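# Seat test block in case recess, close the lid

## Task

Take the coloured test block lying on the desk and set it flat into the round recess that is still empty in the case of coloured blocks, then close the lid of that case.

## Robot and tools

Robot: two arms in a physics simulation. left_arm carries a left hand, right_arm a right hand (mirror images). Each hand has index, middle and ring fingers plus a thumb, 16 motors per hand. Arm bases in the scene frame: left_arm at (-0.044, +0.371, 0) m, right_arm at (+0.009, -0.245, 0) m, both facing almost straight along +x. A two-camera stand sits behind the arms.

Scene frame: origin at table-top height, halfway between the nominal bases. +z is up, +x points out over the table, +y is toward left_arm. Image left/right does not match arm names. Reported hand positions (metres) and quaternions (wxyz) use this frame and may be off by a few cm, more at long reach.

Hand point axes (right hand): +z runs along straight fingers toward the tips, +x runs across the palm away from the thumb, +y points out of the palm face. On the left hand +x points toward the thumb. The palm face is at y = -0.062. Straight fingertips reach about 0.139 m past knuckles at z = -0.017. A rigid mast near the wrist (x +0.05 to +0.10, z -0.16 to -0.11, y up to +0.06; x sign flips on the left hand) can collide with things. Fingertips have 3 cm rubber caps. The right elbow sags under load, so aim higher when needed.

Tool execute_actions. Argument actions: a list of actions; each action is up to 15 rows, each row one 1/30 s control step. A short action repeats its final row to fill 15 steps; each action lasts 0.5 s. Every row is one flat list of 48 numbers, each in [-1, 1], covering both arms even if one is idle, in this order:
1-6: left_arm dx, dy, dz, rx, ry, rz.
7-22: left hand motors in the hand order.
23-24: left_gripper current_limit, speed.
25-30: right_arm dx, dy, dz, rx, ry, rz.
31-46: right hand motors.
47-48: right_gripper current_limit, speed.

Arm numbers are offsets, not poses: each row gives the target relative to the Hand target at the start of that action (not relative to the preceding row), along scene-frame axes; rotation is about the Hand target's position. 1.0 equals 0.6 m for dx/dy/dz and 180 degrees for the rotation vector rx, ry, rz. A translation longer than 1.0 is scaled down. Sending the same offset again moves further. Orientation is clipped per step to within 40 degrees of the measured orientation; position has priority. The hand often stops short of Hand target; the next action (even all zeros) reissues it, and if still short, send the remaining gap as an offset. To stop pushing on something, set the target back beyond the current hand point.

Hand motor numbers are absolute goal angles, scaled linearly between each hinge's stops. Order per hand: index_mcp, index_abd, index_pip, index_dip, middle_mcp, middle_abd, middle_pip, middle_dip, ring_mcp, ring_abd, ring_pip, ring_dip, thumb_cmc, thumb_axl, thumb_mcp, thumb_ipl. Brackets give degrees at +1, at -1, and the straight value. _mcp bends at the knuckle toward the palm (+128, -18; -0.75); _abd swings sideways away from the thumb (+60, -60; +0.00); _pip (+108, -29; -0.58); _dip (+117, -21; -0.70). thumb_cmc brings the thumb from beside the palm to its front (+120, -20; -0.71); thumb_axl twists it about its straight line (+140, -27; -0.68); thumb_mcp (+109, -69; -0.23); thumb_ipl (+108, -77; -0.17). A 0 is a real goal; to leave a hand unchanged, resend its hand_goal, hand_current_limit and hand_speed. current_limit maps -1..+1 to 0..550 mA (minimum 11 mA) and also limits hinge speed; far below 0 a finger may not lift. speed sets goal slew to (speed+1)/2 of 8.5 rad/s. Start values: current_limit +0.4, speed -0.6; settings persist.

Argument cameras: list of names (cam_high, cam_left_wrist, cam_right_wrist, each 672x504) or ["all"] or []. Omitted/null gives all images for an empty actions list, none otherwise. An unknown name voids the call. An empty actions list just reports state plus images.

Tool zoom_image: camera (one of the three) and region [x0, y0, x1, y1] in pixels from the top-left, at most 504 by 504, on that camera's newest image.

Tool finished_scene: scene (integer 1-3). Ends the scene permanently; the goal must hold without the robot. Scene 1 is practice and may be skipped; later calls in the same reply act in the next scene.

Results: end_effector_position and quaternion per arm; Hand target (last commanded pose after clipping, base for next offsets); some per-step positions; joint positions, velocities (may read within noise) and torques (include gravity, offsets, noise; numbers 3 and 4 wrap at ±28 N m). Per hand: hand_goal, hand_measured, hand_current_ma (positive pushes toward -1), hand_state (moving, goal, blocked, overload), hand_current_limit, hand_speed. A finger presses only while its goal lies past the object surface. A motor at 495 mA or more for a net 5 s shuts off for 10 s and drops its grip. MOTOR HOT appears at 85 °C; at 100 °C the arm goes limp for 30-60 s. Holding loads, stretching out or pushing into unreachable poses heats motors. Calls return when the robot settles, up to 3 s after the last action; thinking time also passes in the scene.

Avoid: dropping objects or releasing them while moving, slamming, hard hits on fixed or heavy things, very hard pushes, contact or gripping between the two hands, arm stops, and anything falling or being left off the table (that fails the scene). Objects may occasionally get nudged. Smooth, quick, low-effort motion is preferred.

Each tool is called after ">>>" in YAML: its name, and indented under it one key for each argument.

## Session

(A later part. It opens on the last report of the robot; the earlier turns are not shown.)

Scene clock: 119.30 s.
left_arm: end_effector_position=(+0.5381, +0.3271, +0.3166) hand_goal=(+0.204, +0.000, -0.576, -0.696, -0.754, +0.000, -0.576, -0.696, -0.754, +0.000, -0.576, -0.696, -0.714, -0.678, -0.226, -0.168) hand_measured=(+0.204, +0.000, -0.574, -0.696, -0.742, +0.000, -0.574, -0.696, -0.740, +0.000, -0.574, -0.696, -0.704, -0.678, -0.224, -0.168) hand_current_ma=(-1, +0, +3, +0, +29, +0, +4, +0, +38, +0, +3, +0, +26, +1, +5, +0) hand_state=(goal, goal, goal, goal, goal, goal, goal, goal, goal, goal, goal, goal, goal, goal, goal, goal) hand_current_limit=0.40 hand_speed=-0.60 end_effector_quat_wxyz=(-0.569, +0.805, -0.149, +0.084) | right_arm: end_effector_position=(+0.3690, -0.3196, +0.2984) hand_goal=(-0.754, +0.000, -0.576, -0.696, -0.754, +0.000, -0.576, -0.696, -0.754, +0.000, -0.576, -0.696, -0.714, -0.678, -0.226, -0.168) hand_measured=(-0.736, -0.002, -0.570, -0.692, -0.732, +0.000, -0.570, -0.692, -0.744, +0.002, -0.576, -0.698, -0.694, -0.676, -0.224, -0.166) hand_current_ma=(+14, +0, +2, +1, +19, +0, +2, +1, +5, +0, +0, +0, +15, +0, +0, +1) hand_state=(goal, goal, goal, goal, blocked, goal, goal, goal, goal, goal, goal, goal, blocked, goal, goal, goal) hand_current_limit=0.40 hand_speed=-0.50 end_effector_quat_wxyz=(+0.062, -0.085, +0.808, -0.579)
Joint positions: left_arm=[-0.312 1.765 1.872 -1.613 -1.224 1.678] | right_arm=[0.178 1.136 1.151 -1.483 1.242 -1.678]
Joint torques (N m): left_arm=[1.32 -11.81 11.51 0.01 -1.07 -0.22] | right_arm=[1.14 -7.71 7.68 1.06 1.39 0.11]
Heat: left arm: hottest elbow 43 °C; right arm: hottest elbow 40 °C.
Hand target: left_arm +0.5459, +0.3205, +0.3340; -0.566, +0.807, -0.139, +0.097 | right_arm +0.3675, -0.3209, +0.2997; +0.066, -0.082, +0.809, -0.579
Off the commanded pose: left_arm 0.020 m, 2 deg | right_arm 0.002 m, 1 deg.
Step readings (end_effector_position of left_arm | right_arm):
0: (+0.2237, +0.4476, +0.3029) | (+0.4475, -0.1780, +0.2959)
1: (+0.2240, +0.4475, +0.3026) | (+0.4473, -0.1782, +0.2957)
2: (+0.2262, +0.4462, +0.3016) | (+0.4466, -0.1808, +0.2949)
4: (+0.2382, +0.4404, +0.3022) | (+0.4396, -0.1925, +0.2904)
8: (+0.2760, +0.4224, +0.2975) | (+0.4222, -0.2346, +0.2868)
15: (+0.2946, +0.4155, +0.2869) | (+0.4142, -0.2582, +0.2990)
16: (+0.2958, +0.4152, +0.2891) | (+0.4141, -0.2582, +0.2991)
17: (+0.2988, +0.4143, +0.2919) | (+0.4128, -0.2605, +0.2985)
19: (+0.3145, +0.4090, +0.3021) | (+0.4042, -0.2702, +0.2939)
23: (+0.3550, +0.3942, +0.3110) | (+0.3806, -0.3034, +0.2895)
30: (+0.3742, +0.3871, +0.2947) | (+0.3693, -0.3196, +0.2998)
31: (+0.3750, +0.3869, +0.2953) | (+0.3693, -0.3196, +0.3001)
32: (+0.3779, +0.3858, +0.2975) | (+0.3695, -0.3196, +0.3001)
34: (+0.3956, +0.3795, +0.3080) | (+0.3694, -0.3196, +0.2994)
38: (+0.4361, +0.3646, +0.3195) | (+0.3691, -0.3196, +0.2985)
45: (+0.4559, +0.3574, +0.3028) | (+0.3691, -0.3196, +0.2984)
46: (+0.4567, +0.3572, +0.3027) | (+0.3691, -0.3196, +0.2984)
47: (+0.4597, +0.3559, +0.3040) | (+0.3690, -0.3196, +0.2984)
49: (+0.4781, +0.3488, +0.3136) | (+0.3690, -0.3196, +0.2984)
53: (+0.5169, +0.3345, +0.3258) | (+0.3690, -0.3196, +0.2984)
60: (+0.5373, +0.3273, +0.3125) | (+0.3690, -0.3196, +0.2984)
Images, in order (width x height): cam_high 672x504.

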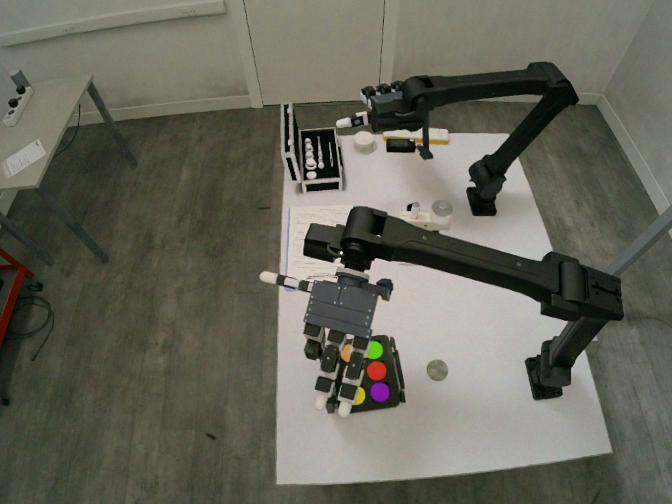

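>>> execute_actions:
  actions:
    - [[0.05,-0.108,0,0,0,-0.0333,0.205,0,-0.576,-0.696,-0.754,0,-0.576,-0.696,-0.754,0,-0.576,-0.696,-0.714,-0.678,-0.226,-0.168,0.4,-0.6,0,0,0,0,0,0,-0.754,0,-0.576,-0.696,-0.754,0,-0.576,-0.696,-0.754,0,-0.576,-0.696,-0.714,-0.678,-0.226,-0.168,0.4,-0.5]]
  cameras: ["cam_high","cam_left_wrist"]

>>> zoom_image:
  camera: "cam_high"
  region: [255, 255, 415, 425]

Scene clock: 121.57 s.
left_arm: end_effector_position=(+0.5682, +0.2521, +0.3188) hand_goal=(+0.204, +0.000, -0.576, -0.696, -0.754, +0.000, -0.576, -0.696, -0.754, +0.000, -0.576, -0.696, -0.714, -0.678, -0.226, -0.168) hand_measured=(+0.204, +0.000, -0.574, -0.696, -0.742, +0.000, -0.574, -0.696, -0.740, +0.000, -0.574, -0.696, -0.704, -0.678, -0.224, -0.168) hand_current_ma=(+0, +0, +3, +0, +29, +0, +4, +0, +38, +0, +3, +0, +26, +1, +5, +0) hand_state=(goal, goal, goal, goal, goal, goal, goal, goal, goal, goal, goal, goal, goal, goal, goal, goal) hand_current_limit=0.40 hand_speed=-0.60 end_effector_quat_wxyz=(-0.561, +0.796, -0.190, +0.122) | right_arm: end_effector_position=(+0.3690, -0.3196, +0.2984) hand_goal=(-0.754, +0.000, -0.576, -0.696, -0.754, +0.000, -0.576, -0.696, -0.754, +0.000, -0.576, -0.696, -0.714, -0.678, -0.226, -0.168) hand_measured=(-0.736, -0.002, -0.570, -0.692, -0.732, +0.000, -0.570, -0.692, -0.744, +0.002, -0.576, -0.698, -0.694, -0.676, -0.224, -0.166) hand_current_ma=(+14, +0, +2, +1, +19, +0, +2, +1, +5, +0, +0, +0, +15, +0, +0, +1) hand_state=(goal, goal, goal, goal, blocked, goal, goal, goal, goal, goal, goal, goal, blocked, goal, goal, goal) hand_current_limit=0.40 hand_speed=-0.50 end_effector_quat_wxyz=(+0.062, -0.085, +0.808, -0.579)
Joint positions: left_arm=[-0.413 1.868 2.023 -1.613 -1.221 1.711] | right_arm=[0.178 1.136 1.151 -1.483 1.242 -1.678]
Joint torques (N m): left_arm=[2.67 -12.16 11.67 0.17 -1.09 -0.08] | right_arm=[1.61 -8.12 7.73 1.05 1.45 0.04]
Heat: left arm: hottest elbow 43 °C; right arm: hottest elbow 40 °C.
Hand target: left_arm +0.5760, +0.2556, +0.3340; -0.560, +0.799, -0.181, +0.127 | right_arm +0.3675, -0.3209, +0.2997; +0.066, -0.082, +0.809, -0.579
Off the commanded pose: left_arm 0.017 m, 1 deg | right_arm 0.002 m, 1 deg.
Step readings (end_effector_position of left_arm | right_arm):
0: (+0.5381, +0.3271, +0.3166) | (+0.3690, -0.3196, +0.2984)
1: (+0.5381, +0.3269, +0.3168) | (+0.3690, -0.3196, +0.2984)
2: (+0.5392, +0.3234, +0.3175) | (+0.3690, -0.3196, +0.2984)
4: (+0.5456, +0.3165, +0.3214) | (+0.3690, -0.3196, +0.2984)
8: (+0.5581, +0.2845, +0.3260) | (+0.3690, -0.3196, +0.2984)
15: (+0.5656, +0.2517, +0.3175) | (+0.3690, -0.3196, +0.2984)
Images, in order (width x height): cam_high 672x504, cam_left_wrist 672x504.

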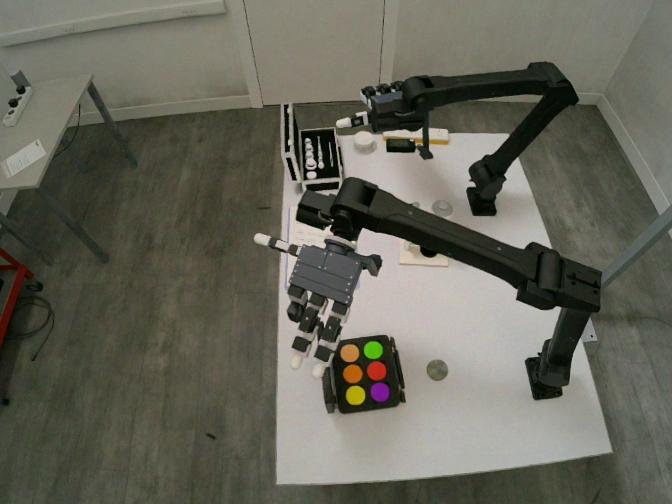

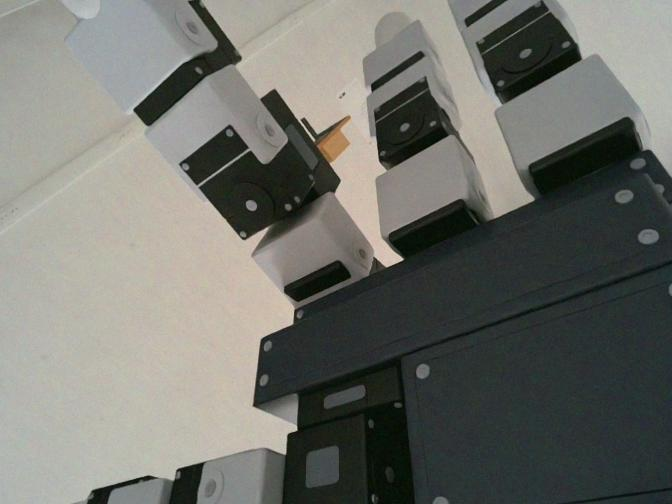

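Scaled by 2.965.

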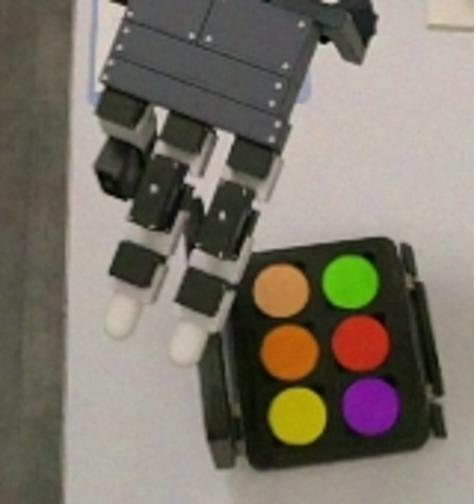

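>>> execute_actions:
  actions:
    - [[0,0,-0.1,0,0,0,0.205,0,-0.576,-0.696,-0.754,0,-0.576,-0.696,-0.754,0,-0.576,-0.696,-0.714,-0.678,-0.226,-0.168,0.4,-0.6,0,0,0,0,0,0,-0.754,0,-0.576,-0.696,-0.754,0,-0.576,-0.696,-0.754,0,-0.576,-0.696,-0.714,-0.678,-0.226,-0.168,0.4,-0.5]]
    - [[0,0,-0.08,0,0,0,0.205,0,-0.576,-0.696,-0.754,0,-0.576,-0.696,-0.754,0,-0.576,-0.696,-0.714,-0.678,-0.226,-0.168,0.4,-0.6,0,0,0,0,0,0,-0.754,0,-0.576,-0.696,-0.754,0,-0.576,-0.696,-0.754,0,-0.576,-0.696,-0.714,-0.678,-0.226,-0.168,0.4,-0.5]]
  cameras: ["cam_high"]

>>> zoom_image:
  camera: "cam_high"
  region: [255, 275, 415, 425]

Scene clock: 123.50 s.
left_arm: end_effector_position=(+0.5744, +0.2494, +0.2240) hand_goal=(+0.204, +0.000, -0.576, -0.696, -0.754, +0.000, -0.576, -0.696, -0.754, +0.000, -0.576, -0.696, -0.714, -0.678, -0.226, -0.168) hand_measured=(+0.204, +0.000, -0.574, -0.696, -0.742, +0.000, -0.574, -0.696, -0.740, +0.000, -0.574, -0.696, -0.704, -0.678, -0.224, -0.168) hand_current_ma=(+0, +0, +3, +0, +29, +0, +4, +0, +38, +0, +3, +0, +26, +1, +5, +0) hand_state=(goal, goal, goal, goal, goal, goal, goal, goal, goal, goal, goal, goal, goal, goal, goal, goal) hand_current_limit=0.40 hand_speed=-0.60 end_effector_quat_wxyz=(-0.560, +0.798, -0.184, +0.128) | right_arm: end_effector_position=(+0.3690, -0.3196, +0.2984) hand_goal=(-0.754, +0.000, -0.576, -0.696, -0.754, +0.000, -0.576, -0.696, -0.754, +0.000, -0.576, -0.696, -0.714, -0.678, -0.226, -0.168) hand_measured=(-0.736, -0.002, -0.570, -0.692, -0.732, +0.000, -0.570, -0.692, -0.744, +0.002, -0.576, -0.698, -0.694, -0.676, -0.224, -0.166) hand_current_ma=(+14, +0, +2, +1, +19, +0, +2, +1, +5, +0, +0, +0, +15, +0, +0, +1) hand_state=(goal, goal, goal, goal, blocked, goal, goal, goal, goal, goal, goal, goal, blocked, goal, goal, goal) hand_current_limit=0.40 hand_speed=-0.50 end_effector_quat_wxyz=(+0.062, -0.085, +0.808, -0.579)
Joint positions: left_arm=[-0.413 1.871 1.778 -1.355 -1.22 1.702] | right_arm=[0.178 1.136 1.151 -1.483 1.242 -1.678]
Joint torques (N m): left_arm=[3.02 -13.57 7.6 1.01 -1.09 -0.06] | right_arm=[1.96 -7.3 7.71 1.07 1.41 0.11]
Heat: left arm: hottest elbow 43 °C; right arm: hottest elbow 40 °C.
Hand target: left_arm +0.5760, +0.2555, +0.2258; -0.560, +0.799, -0.181, +0.127 | right_arm +0.3675, -0.3209, +0.2997; +0.066, -0.082, +0.809, -0.579
Off the commanded pose: left_arm 0.007 m, 0 deg | right_arm 0.002 m, 1 deg.
Step readings (end_effector_position of left_arm | right_arm):
0: (+0.5682, +0.2521, +0.3188) | (+0.3690, -0.3196, +0.2984)
1: (+0.5682, +0.2521, +0.3188) | (+0.3690, -0.3196, +0.2984)
2: (+0.5686, +0.2520, +0.3183) | (+0.3690, -0.3196, +0.2984)
4: (+0.5705, +0.2512, +0.3122) | (+0.3690, -0.3196, +0.2984)
8: (+0.5688, +0.2518, +0.2857) | (+0.3690, -0.3196, +0.2984)
15: (+0.5725, +0.2502, +0.2700) | (+0.3690, -0.3196, +0.2984)
16: (+0.5731, +0.2499, +0.2697) | (+0.3690, -0.3196, +0.2984)
17: (+0.5738, +0.2496, +0.2679) | (+0.3690, -0.3196, +0.2984)
19: (+0.5733, +0.2499, +0.2589) | (+0.3690, -0.3196, +0.2984)
23: (+0.5689, +0.2517, +0.2334) | (+0.3690, -0.3196, +0.2984)
30: (+0.5727, +0.2501, +0.2237) | (+0.3690, -0.3196, +0.2984)
Images, in order (width x height): cam_high 672x504.

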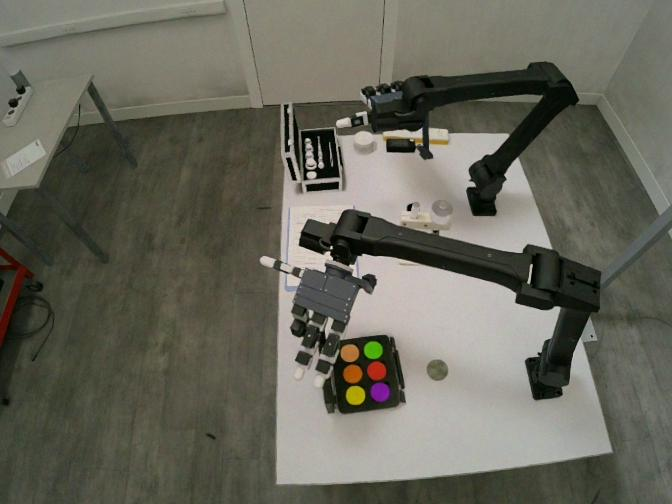

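Scaled by 3.150.

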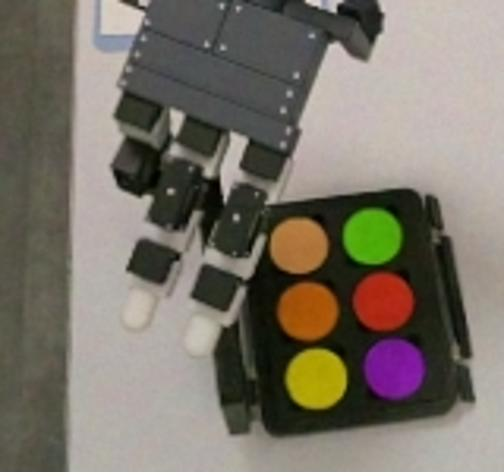

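>>> execute_actions:
  actions:
    - [[0,0,-0.045,0,0,0,0.205,0,-0.576,-0.696,-0.754,0,-0.576,-0.696,-0.754,0,-0.576,-0.696,-0.714,-0.678,-0.226,-0.168,0.4,-0.6,0,0,0,0,0,0,-0.754,0,-0.576,-0.696,-0.754,0,-0.576,-0.696,-0.754,0,-0.576,-0.696,-0.714,-0.678,-0.226,-0.168,0.4,-0.5]]
    - [[-0.06,0.0,0,0,0,0,0.205,0,-0.576,-0.696,-0.754,0,-0.576,-0.696,-0.754,0,-0.576,-0.696,-0.714,-0.678,-0.226,-0.168,0.4,-0.6,0,0,0,0,0,0,-0.754,0,-0.576,-0.696,-0.754,0,-0.576,-0.696,-0.754,0,-0.576,-0.696,-0.714,-0.678,-0.226,-0.168,0.4,-0.5]]
  cameras: ["cam_high"]

>>> zoom_image:
  camera: "cam_high"
  region: [275, 285, 415, 425]

Scene clock: 125.37 s.
left_arm: end_effector_position=(+0.5430, +0.2609, +0.1890) hand_goal=(+0.204, +0.000, -0.576, -0.696, -0.754, +0.000, -0.576, -0.696, -0.754, +0.000, -0.576, -0.696, -0.714, -0.678, -0.226, -0.168) hand_measured=(+0.204, -0.002, -0.574, -0.696, -0.742, +0.000, -0.574, -0.696, -0.740, +0.000, -0.574, -0.696, -0.704, -0.678, -0.224, -0.168) hand_current_ma=(-1, -4, +2, +0, +29, +0, +4, +0, +38, +0, +3, +0, +25, +1, +5, +0) hand_state=(goal, goal, goal, goal, goal, goal, goal, goal, goal, goal, goal, goal, goal, goal, goal, goal) hand_current_limit=0.40 hand_speed=-0.60 end_effector_quat_wxyz=(-0.561, +0.798, -0.185, +0.117) | right_arm: end_effector_position=(+0.3690, -0.3196, +0.2984) hand_goal=(-0.754, +0.000, -0.576, -0.696, -0.754, +0.000, -0.576, -0.696, -0.754, +0.000, -0.576, -0.696, -0.714, -0.678, -0.226, -0.168) hand_measured=(-0.736, -0.002, -0.570, -0.692, -0.732, +0.000, -0.570, -0.692, -0.744, +0.002, -0.576, -0.698, -0.694, -0.676, -0.224, -0.166) hand_current_ma=(+14, +0, +2, +1, +19, +0, +2, +1, +5, +0, +0, +0, +15, +0, +0, +1) hand_state=(goal, goal, goal, goal, blocked, goal, goal, goal, goal, goal, goal, goal, blocked, goal, goal, goal) hand_current_limit=0.40 hand_speed=-0.50 end_effector_quat_wxyz=(+0.062, -0.085, +0.808, -0.579)
Joint positions: left_arm=[-0.416 1.818 1.611 -1.301 -1.22 1.662] | right_arm=[0.178 1.136 1.151 -1.483 1.242 -1.678]
Joint torques (N m): left_arm=[1.2 -13.92 7.47 0.09 -1.16 -0.33] | right_arm=[0.91 -7.88 7.71 0.92 1.45 0.05]
Heat: left arm: hottest elbow 43 °C; right arm: hottest elbow 40 °C.
Hand target: left_arm +0.5399, +0.2557, +0.1989; -0.560, +0.799, -0.181, +0.127 | right_arm +0.3675, -0.3209, +0.2997; +0.066, -0.082, +0.809, -0.579
Off the commanded pose: left_arm 0.012 m, 1 deg | right_arm 0.002 m, 1 deg.
Step readings (end_effector_position of left_arm | right_arm):
0: (+0.5744, +0.2494, +0.2240) | (+0.3690, -0.3196, +0.2984)
1: (+0.5744, +0.2494, +0.2237) | (+0.3690, -0.3196, +0.2984)
2: (+0.5746, +0.2493, +0.2227) | (+0.3690, -0.3196, +0.2984)
4: (+0.5748, +0.2492, +0.2175) | (+0.3690, -0.3196, +0.2984)
8: (+0.5713, +0.2507, +0.2045) | (+0.3690, -0.3196, +0.2984)
15: (+0.5730, +0.2500, +0.2018) | (+0.3690, -0.3196, +0.2984)
16: (+0.5728, +0.2501, +0.2014) | (+0.3690, -0.3196, +0.2984)
17: (+0.5714, +0.2507, +0.2001) | (+0.3690, -0.3196, +0.2984)
19: (+0.5632, +0.2542, +0.1939) | (+0.3690, -0.3196, +0.2984)
23: (+0.5470, +0.2611, +0.1833) | (+0.3690, -0.3196, +0.2984)
30: (+0.5432, +0.2608, +0.1862) | (+0.3690, -0.3196, +0.2984)
Images, in order (width x height): cam_high 672x504.

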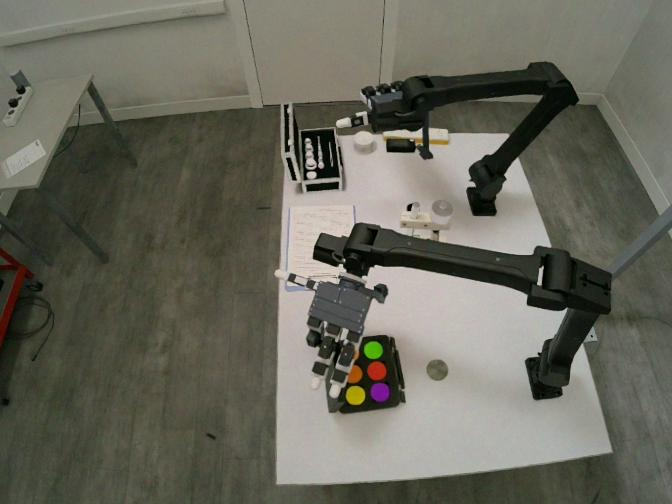

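Scaled by 3.600.

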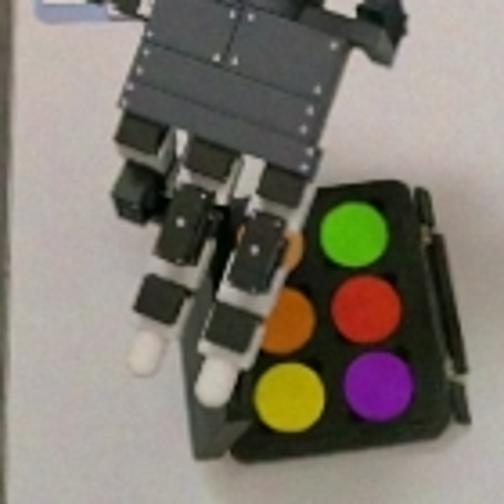

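>>> execute_actions:
  actions:
    - [[-0.05,0.0,0.01,0,0,0,0.205,0,-0.576,-0.696,-0.754,0,-0.576,-0.696,-0.754,0,-0.576,-0.696,-0.714,-0.678,-0.226,-0.168,0.4,-0.6,0,0,0,0,0,0,-0.754,0,-0.576,-0.696,-0.754,0,-0.576,-0.696,-0.754,0,-0.576,-0.696,-0.714,-0.678,-0.226,-0.168,0.4,-0.5]]
  cameras: ["cam_high","cam_left_wrist"]

>>> zoom_image:
  camera: "cam_high"
  region: [275, 285, 415, 425]

Scene clock: 126.70 s.
left_arm: end_effector_position=(+0.5120, +0.2599, +0.1978) hand_goal=(+0.204, +0.000, -0.576, -0.696, -0.754, +0.000, -0.576, -0.696, -0.754, +0.000, -0.576, -0.696, -0.714, -0.678, -0.226, -0.168) hand_measured=(+0.204, -0.002, -0.574, -0.696, -0.742, +0.000, -0.574, -0.696, -0.740, +0.000, -0.574, -0.696, -0.704, -0.678, -0.224, -0.168) hand_current_ma=(-1, -4, +2, +0, +29, +0, +4, +0, +38, +0, +3, +0, +25, +1, +5, +0) hand_state=(goal, goal, goal, goal, goal, goal, goal, goal, goal, goal, goal, goal, goal, goal, goal, goal) hand_current_limit=0.40 hand_speed=-0.60 end_effector_quat_wxyz=(-0.561, +0.798, -0.185, +0.119) | right_arm: end_effector_position=(+0.3690, -0.3196, +0.2984) hand_goal=(-0.754, +0.000, -0.576, -0.696, -0.754, +0.000, -0.576, -0.696, -0.754, +0.000, -0.576, -0.696, -0.714, -0.678, -0.226, -0.168) hand_measured=(-0.736, -0.002, -0.570, -0.692, -0.732, +0.000, -0.570, -0.692, -0.744, +0.002, -0.576, -0.698, -0.694, -0.676, -0.224, -0.166) hand_current_ma=(+14, +0, +2, +1, +19, +0, +2, +1, +5, +0, +0, +0, +15, +0, +0, +1) hand_state=(goal, goal, goal, goal, blocked, goal, goal, goal, goal, goal, goal, goal, blocked, goal, goal, goal) hand_current_limit=0.40 hand_speed=-0.50 end_effector_quat_wxyz=(+0.062, -0.085, +0.808, -0.579)
Joint positions: left_arm=[-0.441 1.75 1.541 -1.357 -1.22 1.595] | right_arm=[0.178 1.136 1.151 -1.483 1.242 -1.678]
Joint torques (N m): left_arm=[1.2 -12.57 7.51 -0.03 -1.2 -0.31] | right_arm=[1.85 -8.18 7.66 1.17 1.45 0.07]
Heat: left arm: hottest elbow 43 °C; right arm: hottest elbow 40 °C.
Hand target: left_arm +0.5099, +0.2556, +0.2049; -0.560, +0.799, -0.181, +0.127 | right_arm +0.3675, -0.3209, +0.2997; +0.066, -0.082, +0.809, -0.579
Off the commanded pose: left_arm 0.008 m, 1 deg | right_arm 0.002 m, 1 deg.
Step readings (end_effector_position of left_arm | right_arm):
0: (+0.5430, +0.2609, +0.1891) | (+0.3690, -0.3196, +0.2984)
1: (+0.5428, +0.2610, +0.1887) | (+0.3690, -0.3196, +0.2984)
2: (+0.5415, +0.2614, +0.1884) | (+0.3690, -0.3196, +0.2984)
4: (+0.5334, +0.2633, +0.1867) | (+0.3690, -0.3196, +0.2984)
8: (+0.5166, +0.2642, +0.1885) | (+0.3690, -0.3196, +0.2984)
15: (+0.5123, +0.2601, +0.1978) | (+0.3690, -0.3196, +0.2984)
Images, in order (width x height): cam_high 672x504, cam_left_wrist 672x504.

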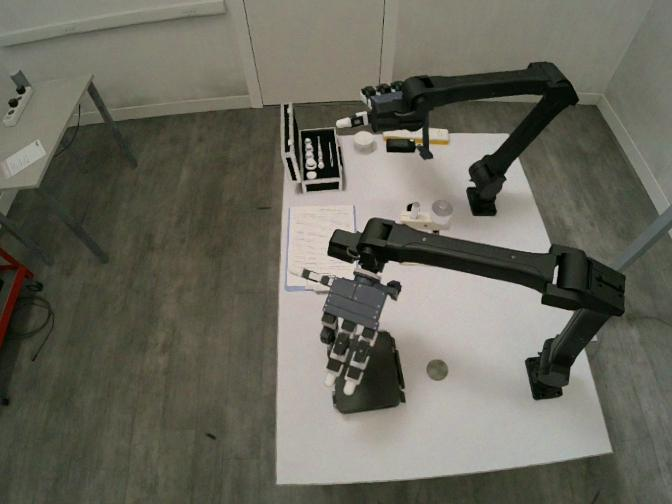

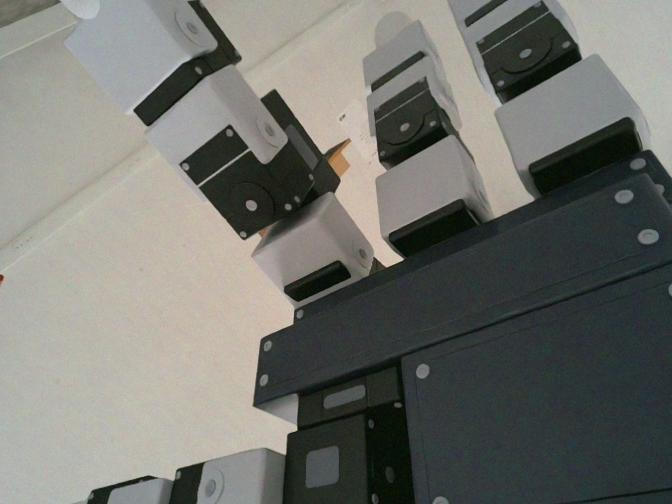

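Scaled by 3.600.

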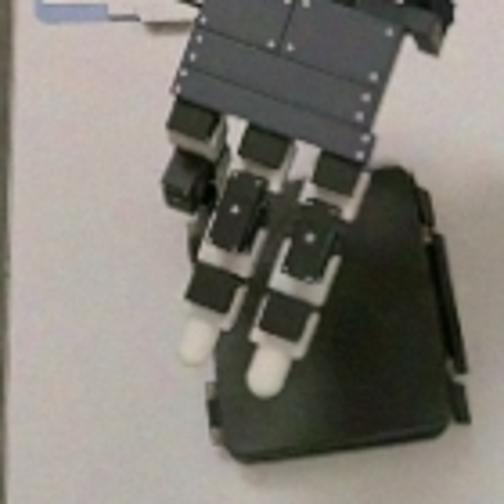

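>>> execute_actions:
  actions:
    - [[0,0,0.16,0,0,0,0.205,0,-0.576,-0.696,-0.754,0,-0.576,-0.696,-0.754,0,-0.576,-0.696,-0.714,-0.678,-0.226,-0.168,0.4,-0.6,0,0,0,0,0,0,-0.754,0,-0.576,-0.696,-0.754,0,-0.576,-0.696,-0.754,0,-0.576,-0.696,-0.714,-0.678,-0.226,-0.168,0.4,-0.5]]
    - [[-0.1,-0.1,0,0,0,0,0.205,0,-0.576,-0.696,-0.754,0,-0.576,-0.696,-0.754,0,-0.576,-0.696,-0.714,-0.678,-0.226,-0.168,0.4,-0.6,0,0,0,0,0,0,-0.754,0,-0.576,-0.696,-0.754,0,-0.576,-0.696,-0.754,0,-0.576,-0.696,-0.714,-0.678,-0.226,-0.168,0.4,-0.5]]
    - [[-0.05,-0.13,0,0,0,0,0.205,0,-0.576,-0.696,-0.754,0,-0.576,-0.696,-0.754,0,-0.576,-0.696,-0.714,-0.678,-0.226,-0.168,0.4,-0.6,0,0,0,0,0,0,-0.754,0,-0.576,-0.696,-0.754,0,-0.576,-0.696,-0.754,0,-0.576,-0.696,-0.714,-0.678,-0.226,-0.168,0.4,-0.5]]
  cameras: ["cam_high"]

>>> zoom_image:
  camera: "cam_high"
  region: [305, 315, 415, 425]

Scene clock: 129.07 s.
left_arm: end_effector_position=(+0.4181, +0.1130, +0.2919) hand_goal=(+0.204, +0.000, -0.576, -0.696, -0.754, +0.000, -0.576, -0.696, -0.754, +0.000, -0.576, -0.696, -0.714, -0.678, -0.226, -0.168) hand_measured=(+0.204, -0.002, -0.574, -0.696, -0.742, +0.000, -0.574, -0.696, -0.740, +0.000, -0.574, -0.696, -0.704, -0.678, -0.224, -0.168) hand_current_ma=(+1, -4, +2, +0, +29, +0, +4, +0, +38, +0, +3, +0, +25, +1, +5, +0) hand_state=(goal, goal, goal, goal, goal, goal, goal, goal, goal, goal, goal, goal, goal, goal, goal, goal) hand_current_limit=0.40 hand_speed=-0.60 end_effector_quat_wxyz=(-0.507, +0.793, -0.263, +0.210) | right_arm: end_effector_position=(+0.3690, -0.3196, +0.2984) hand_goal=(-0.754, +0.000, -0.576, -0.696, -0.754, +0.000, -0.576, -0.696, -0.754, +0.000, -0.576, -0.696, -0.714, -0.678, -0.226, -0.168) hand_measured=(-0.736, -0.002, -0.570, -0.692, -0.732, +0.000, -0.570, -0.692, -0.744, +0.002, -0.576, -0.698, -0.694, -0.676, -0.224, -0.166) hand_current_ma=(+14, +0, +2, +1, +19, +0, +2, +1, +5, +0, +0, +0, +15, +0, +0, +1) hand_state=(goal, goal, goal, goal, blocked, goal, goal, goal, goal, goal, goal, goal, blocked, goal, goal, goal) hand_current_limit=0.40 hand_speed=-0.50 end_effector_quat_wxyz=(+0.062, -0.085, +0.808, -0.579)
Joint positions: left_arm=[-0.758 1.637 1.655 -1.676 -1.161 1.404] | right_arm=[0.178 1.136 1.151 -1.483 1.242 -1.678]
Joint torques (N m): left_arm=[2.55 -10.81 8.21 -0.2 -1.01 -0.32] | right_arm=[2.02 -7.88 7.72 0.88 1.46 0.07]
Heat: left arm: hottest elbow 43 °C; right arm: hottest elbow 40 °C.
Hand target: left_arm +0.4199, +0.1175, +0.3010; -0.560, +0.799, -0.181, +0.127 | right_arm +0.3675, -0.3209, +0.2997; +0.066, -0.082, +0.809, -0.579
Off the commanded pose: left_arm 0.010 m, 15 deg | right_arm 0.002 m, 1 deg.
joint sent to its limit (left arm) — joint 4 (wrist pitch), lower limit. The joint targets are off in orientation, not in position.
Step readings (end_effector_position of left_arm | right_arm):
0: (+0.5120, +0.2599, +0.1979) | (+0.3690, -0.3196, +0.2984)
1: (+0.5117, +0.2600, +0.1978) | (+0.3690, -0.3196, +0.2984)
2: (+0.5098, +0.2609, +0.1987) | (+0.3690, -0.3196, +0.2984)
4: (+0.5033, +0.2638, +0.2044) | (+0.3690, -0.3196, +0.2984)
8: (+0.5020, +0.2644, +0.2390) | (+0.3690, -0.3196, +0.2984)
15: (+0.5025, +0.2643, +0.2907) | (+0.3690, -0.3196, +0.2984)
16: (+0.5018, +0.2642, +0.2920) | (+0.3690, -0.3196, +0.2984)
17: (+0.4994, +0.2617, +0.2921) | (+0.3690, -0.3196, +0.2984)
19: (+0.4907, +0.2559, +0.2899) | (+0.3690, -0.3196, +0.2984)
23: (+0.4657, +0.2212, +0.2855) | (+0.3690, -0.3196, +0.2984)
30: (+0.4496, +0.1861, +0.2926) | (+0.3690, -0.3196, +0.2984)
31: (+0.4498, +0.1867, +0.2934) | (+0.3690, -0.3196, +0.2984)
32: (+0.4489, +0.1845, +0.2935) | (+0.3690, -0.3196, +0.2984)
34: (+0.4462, +0.1778, +0.2932) | (+0.3690, -0.3196, +0.2984)
38: (+0.4322, +0.1438, +0.2923) | (+0.3690, -0.3196, +0.2984)
45: (+0.4165, +0.1112, +0.2917) | (+0.3690, -0.3196, +0.2984)
Images, in order (width x height): cam_high 672x504.

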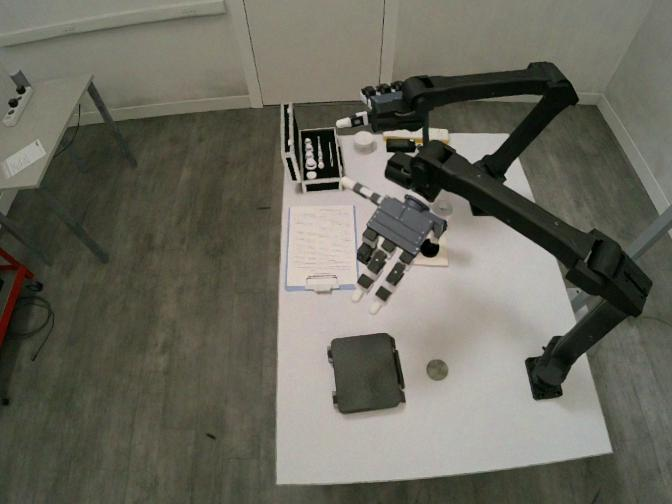

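Scaled by 4.582.

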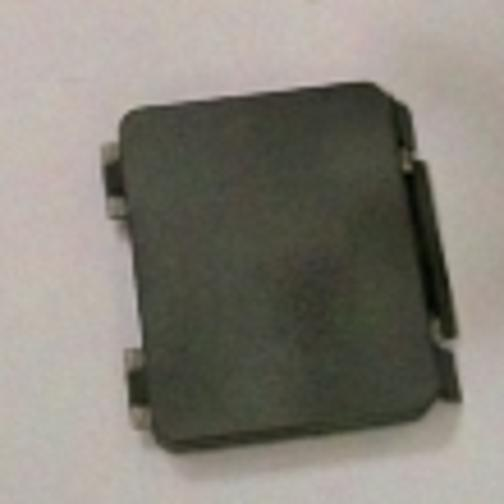

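>>> finished_scene:
  scene: 3

The scene is finished: the task was done.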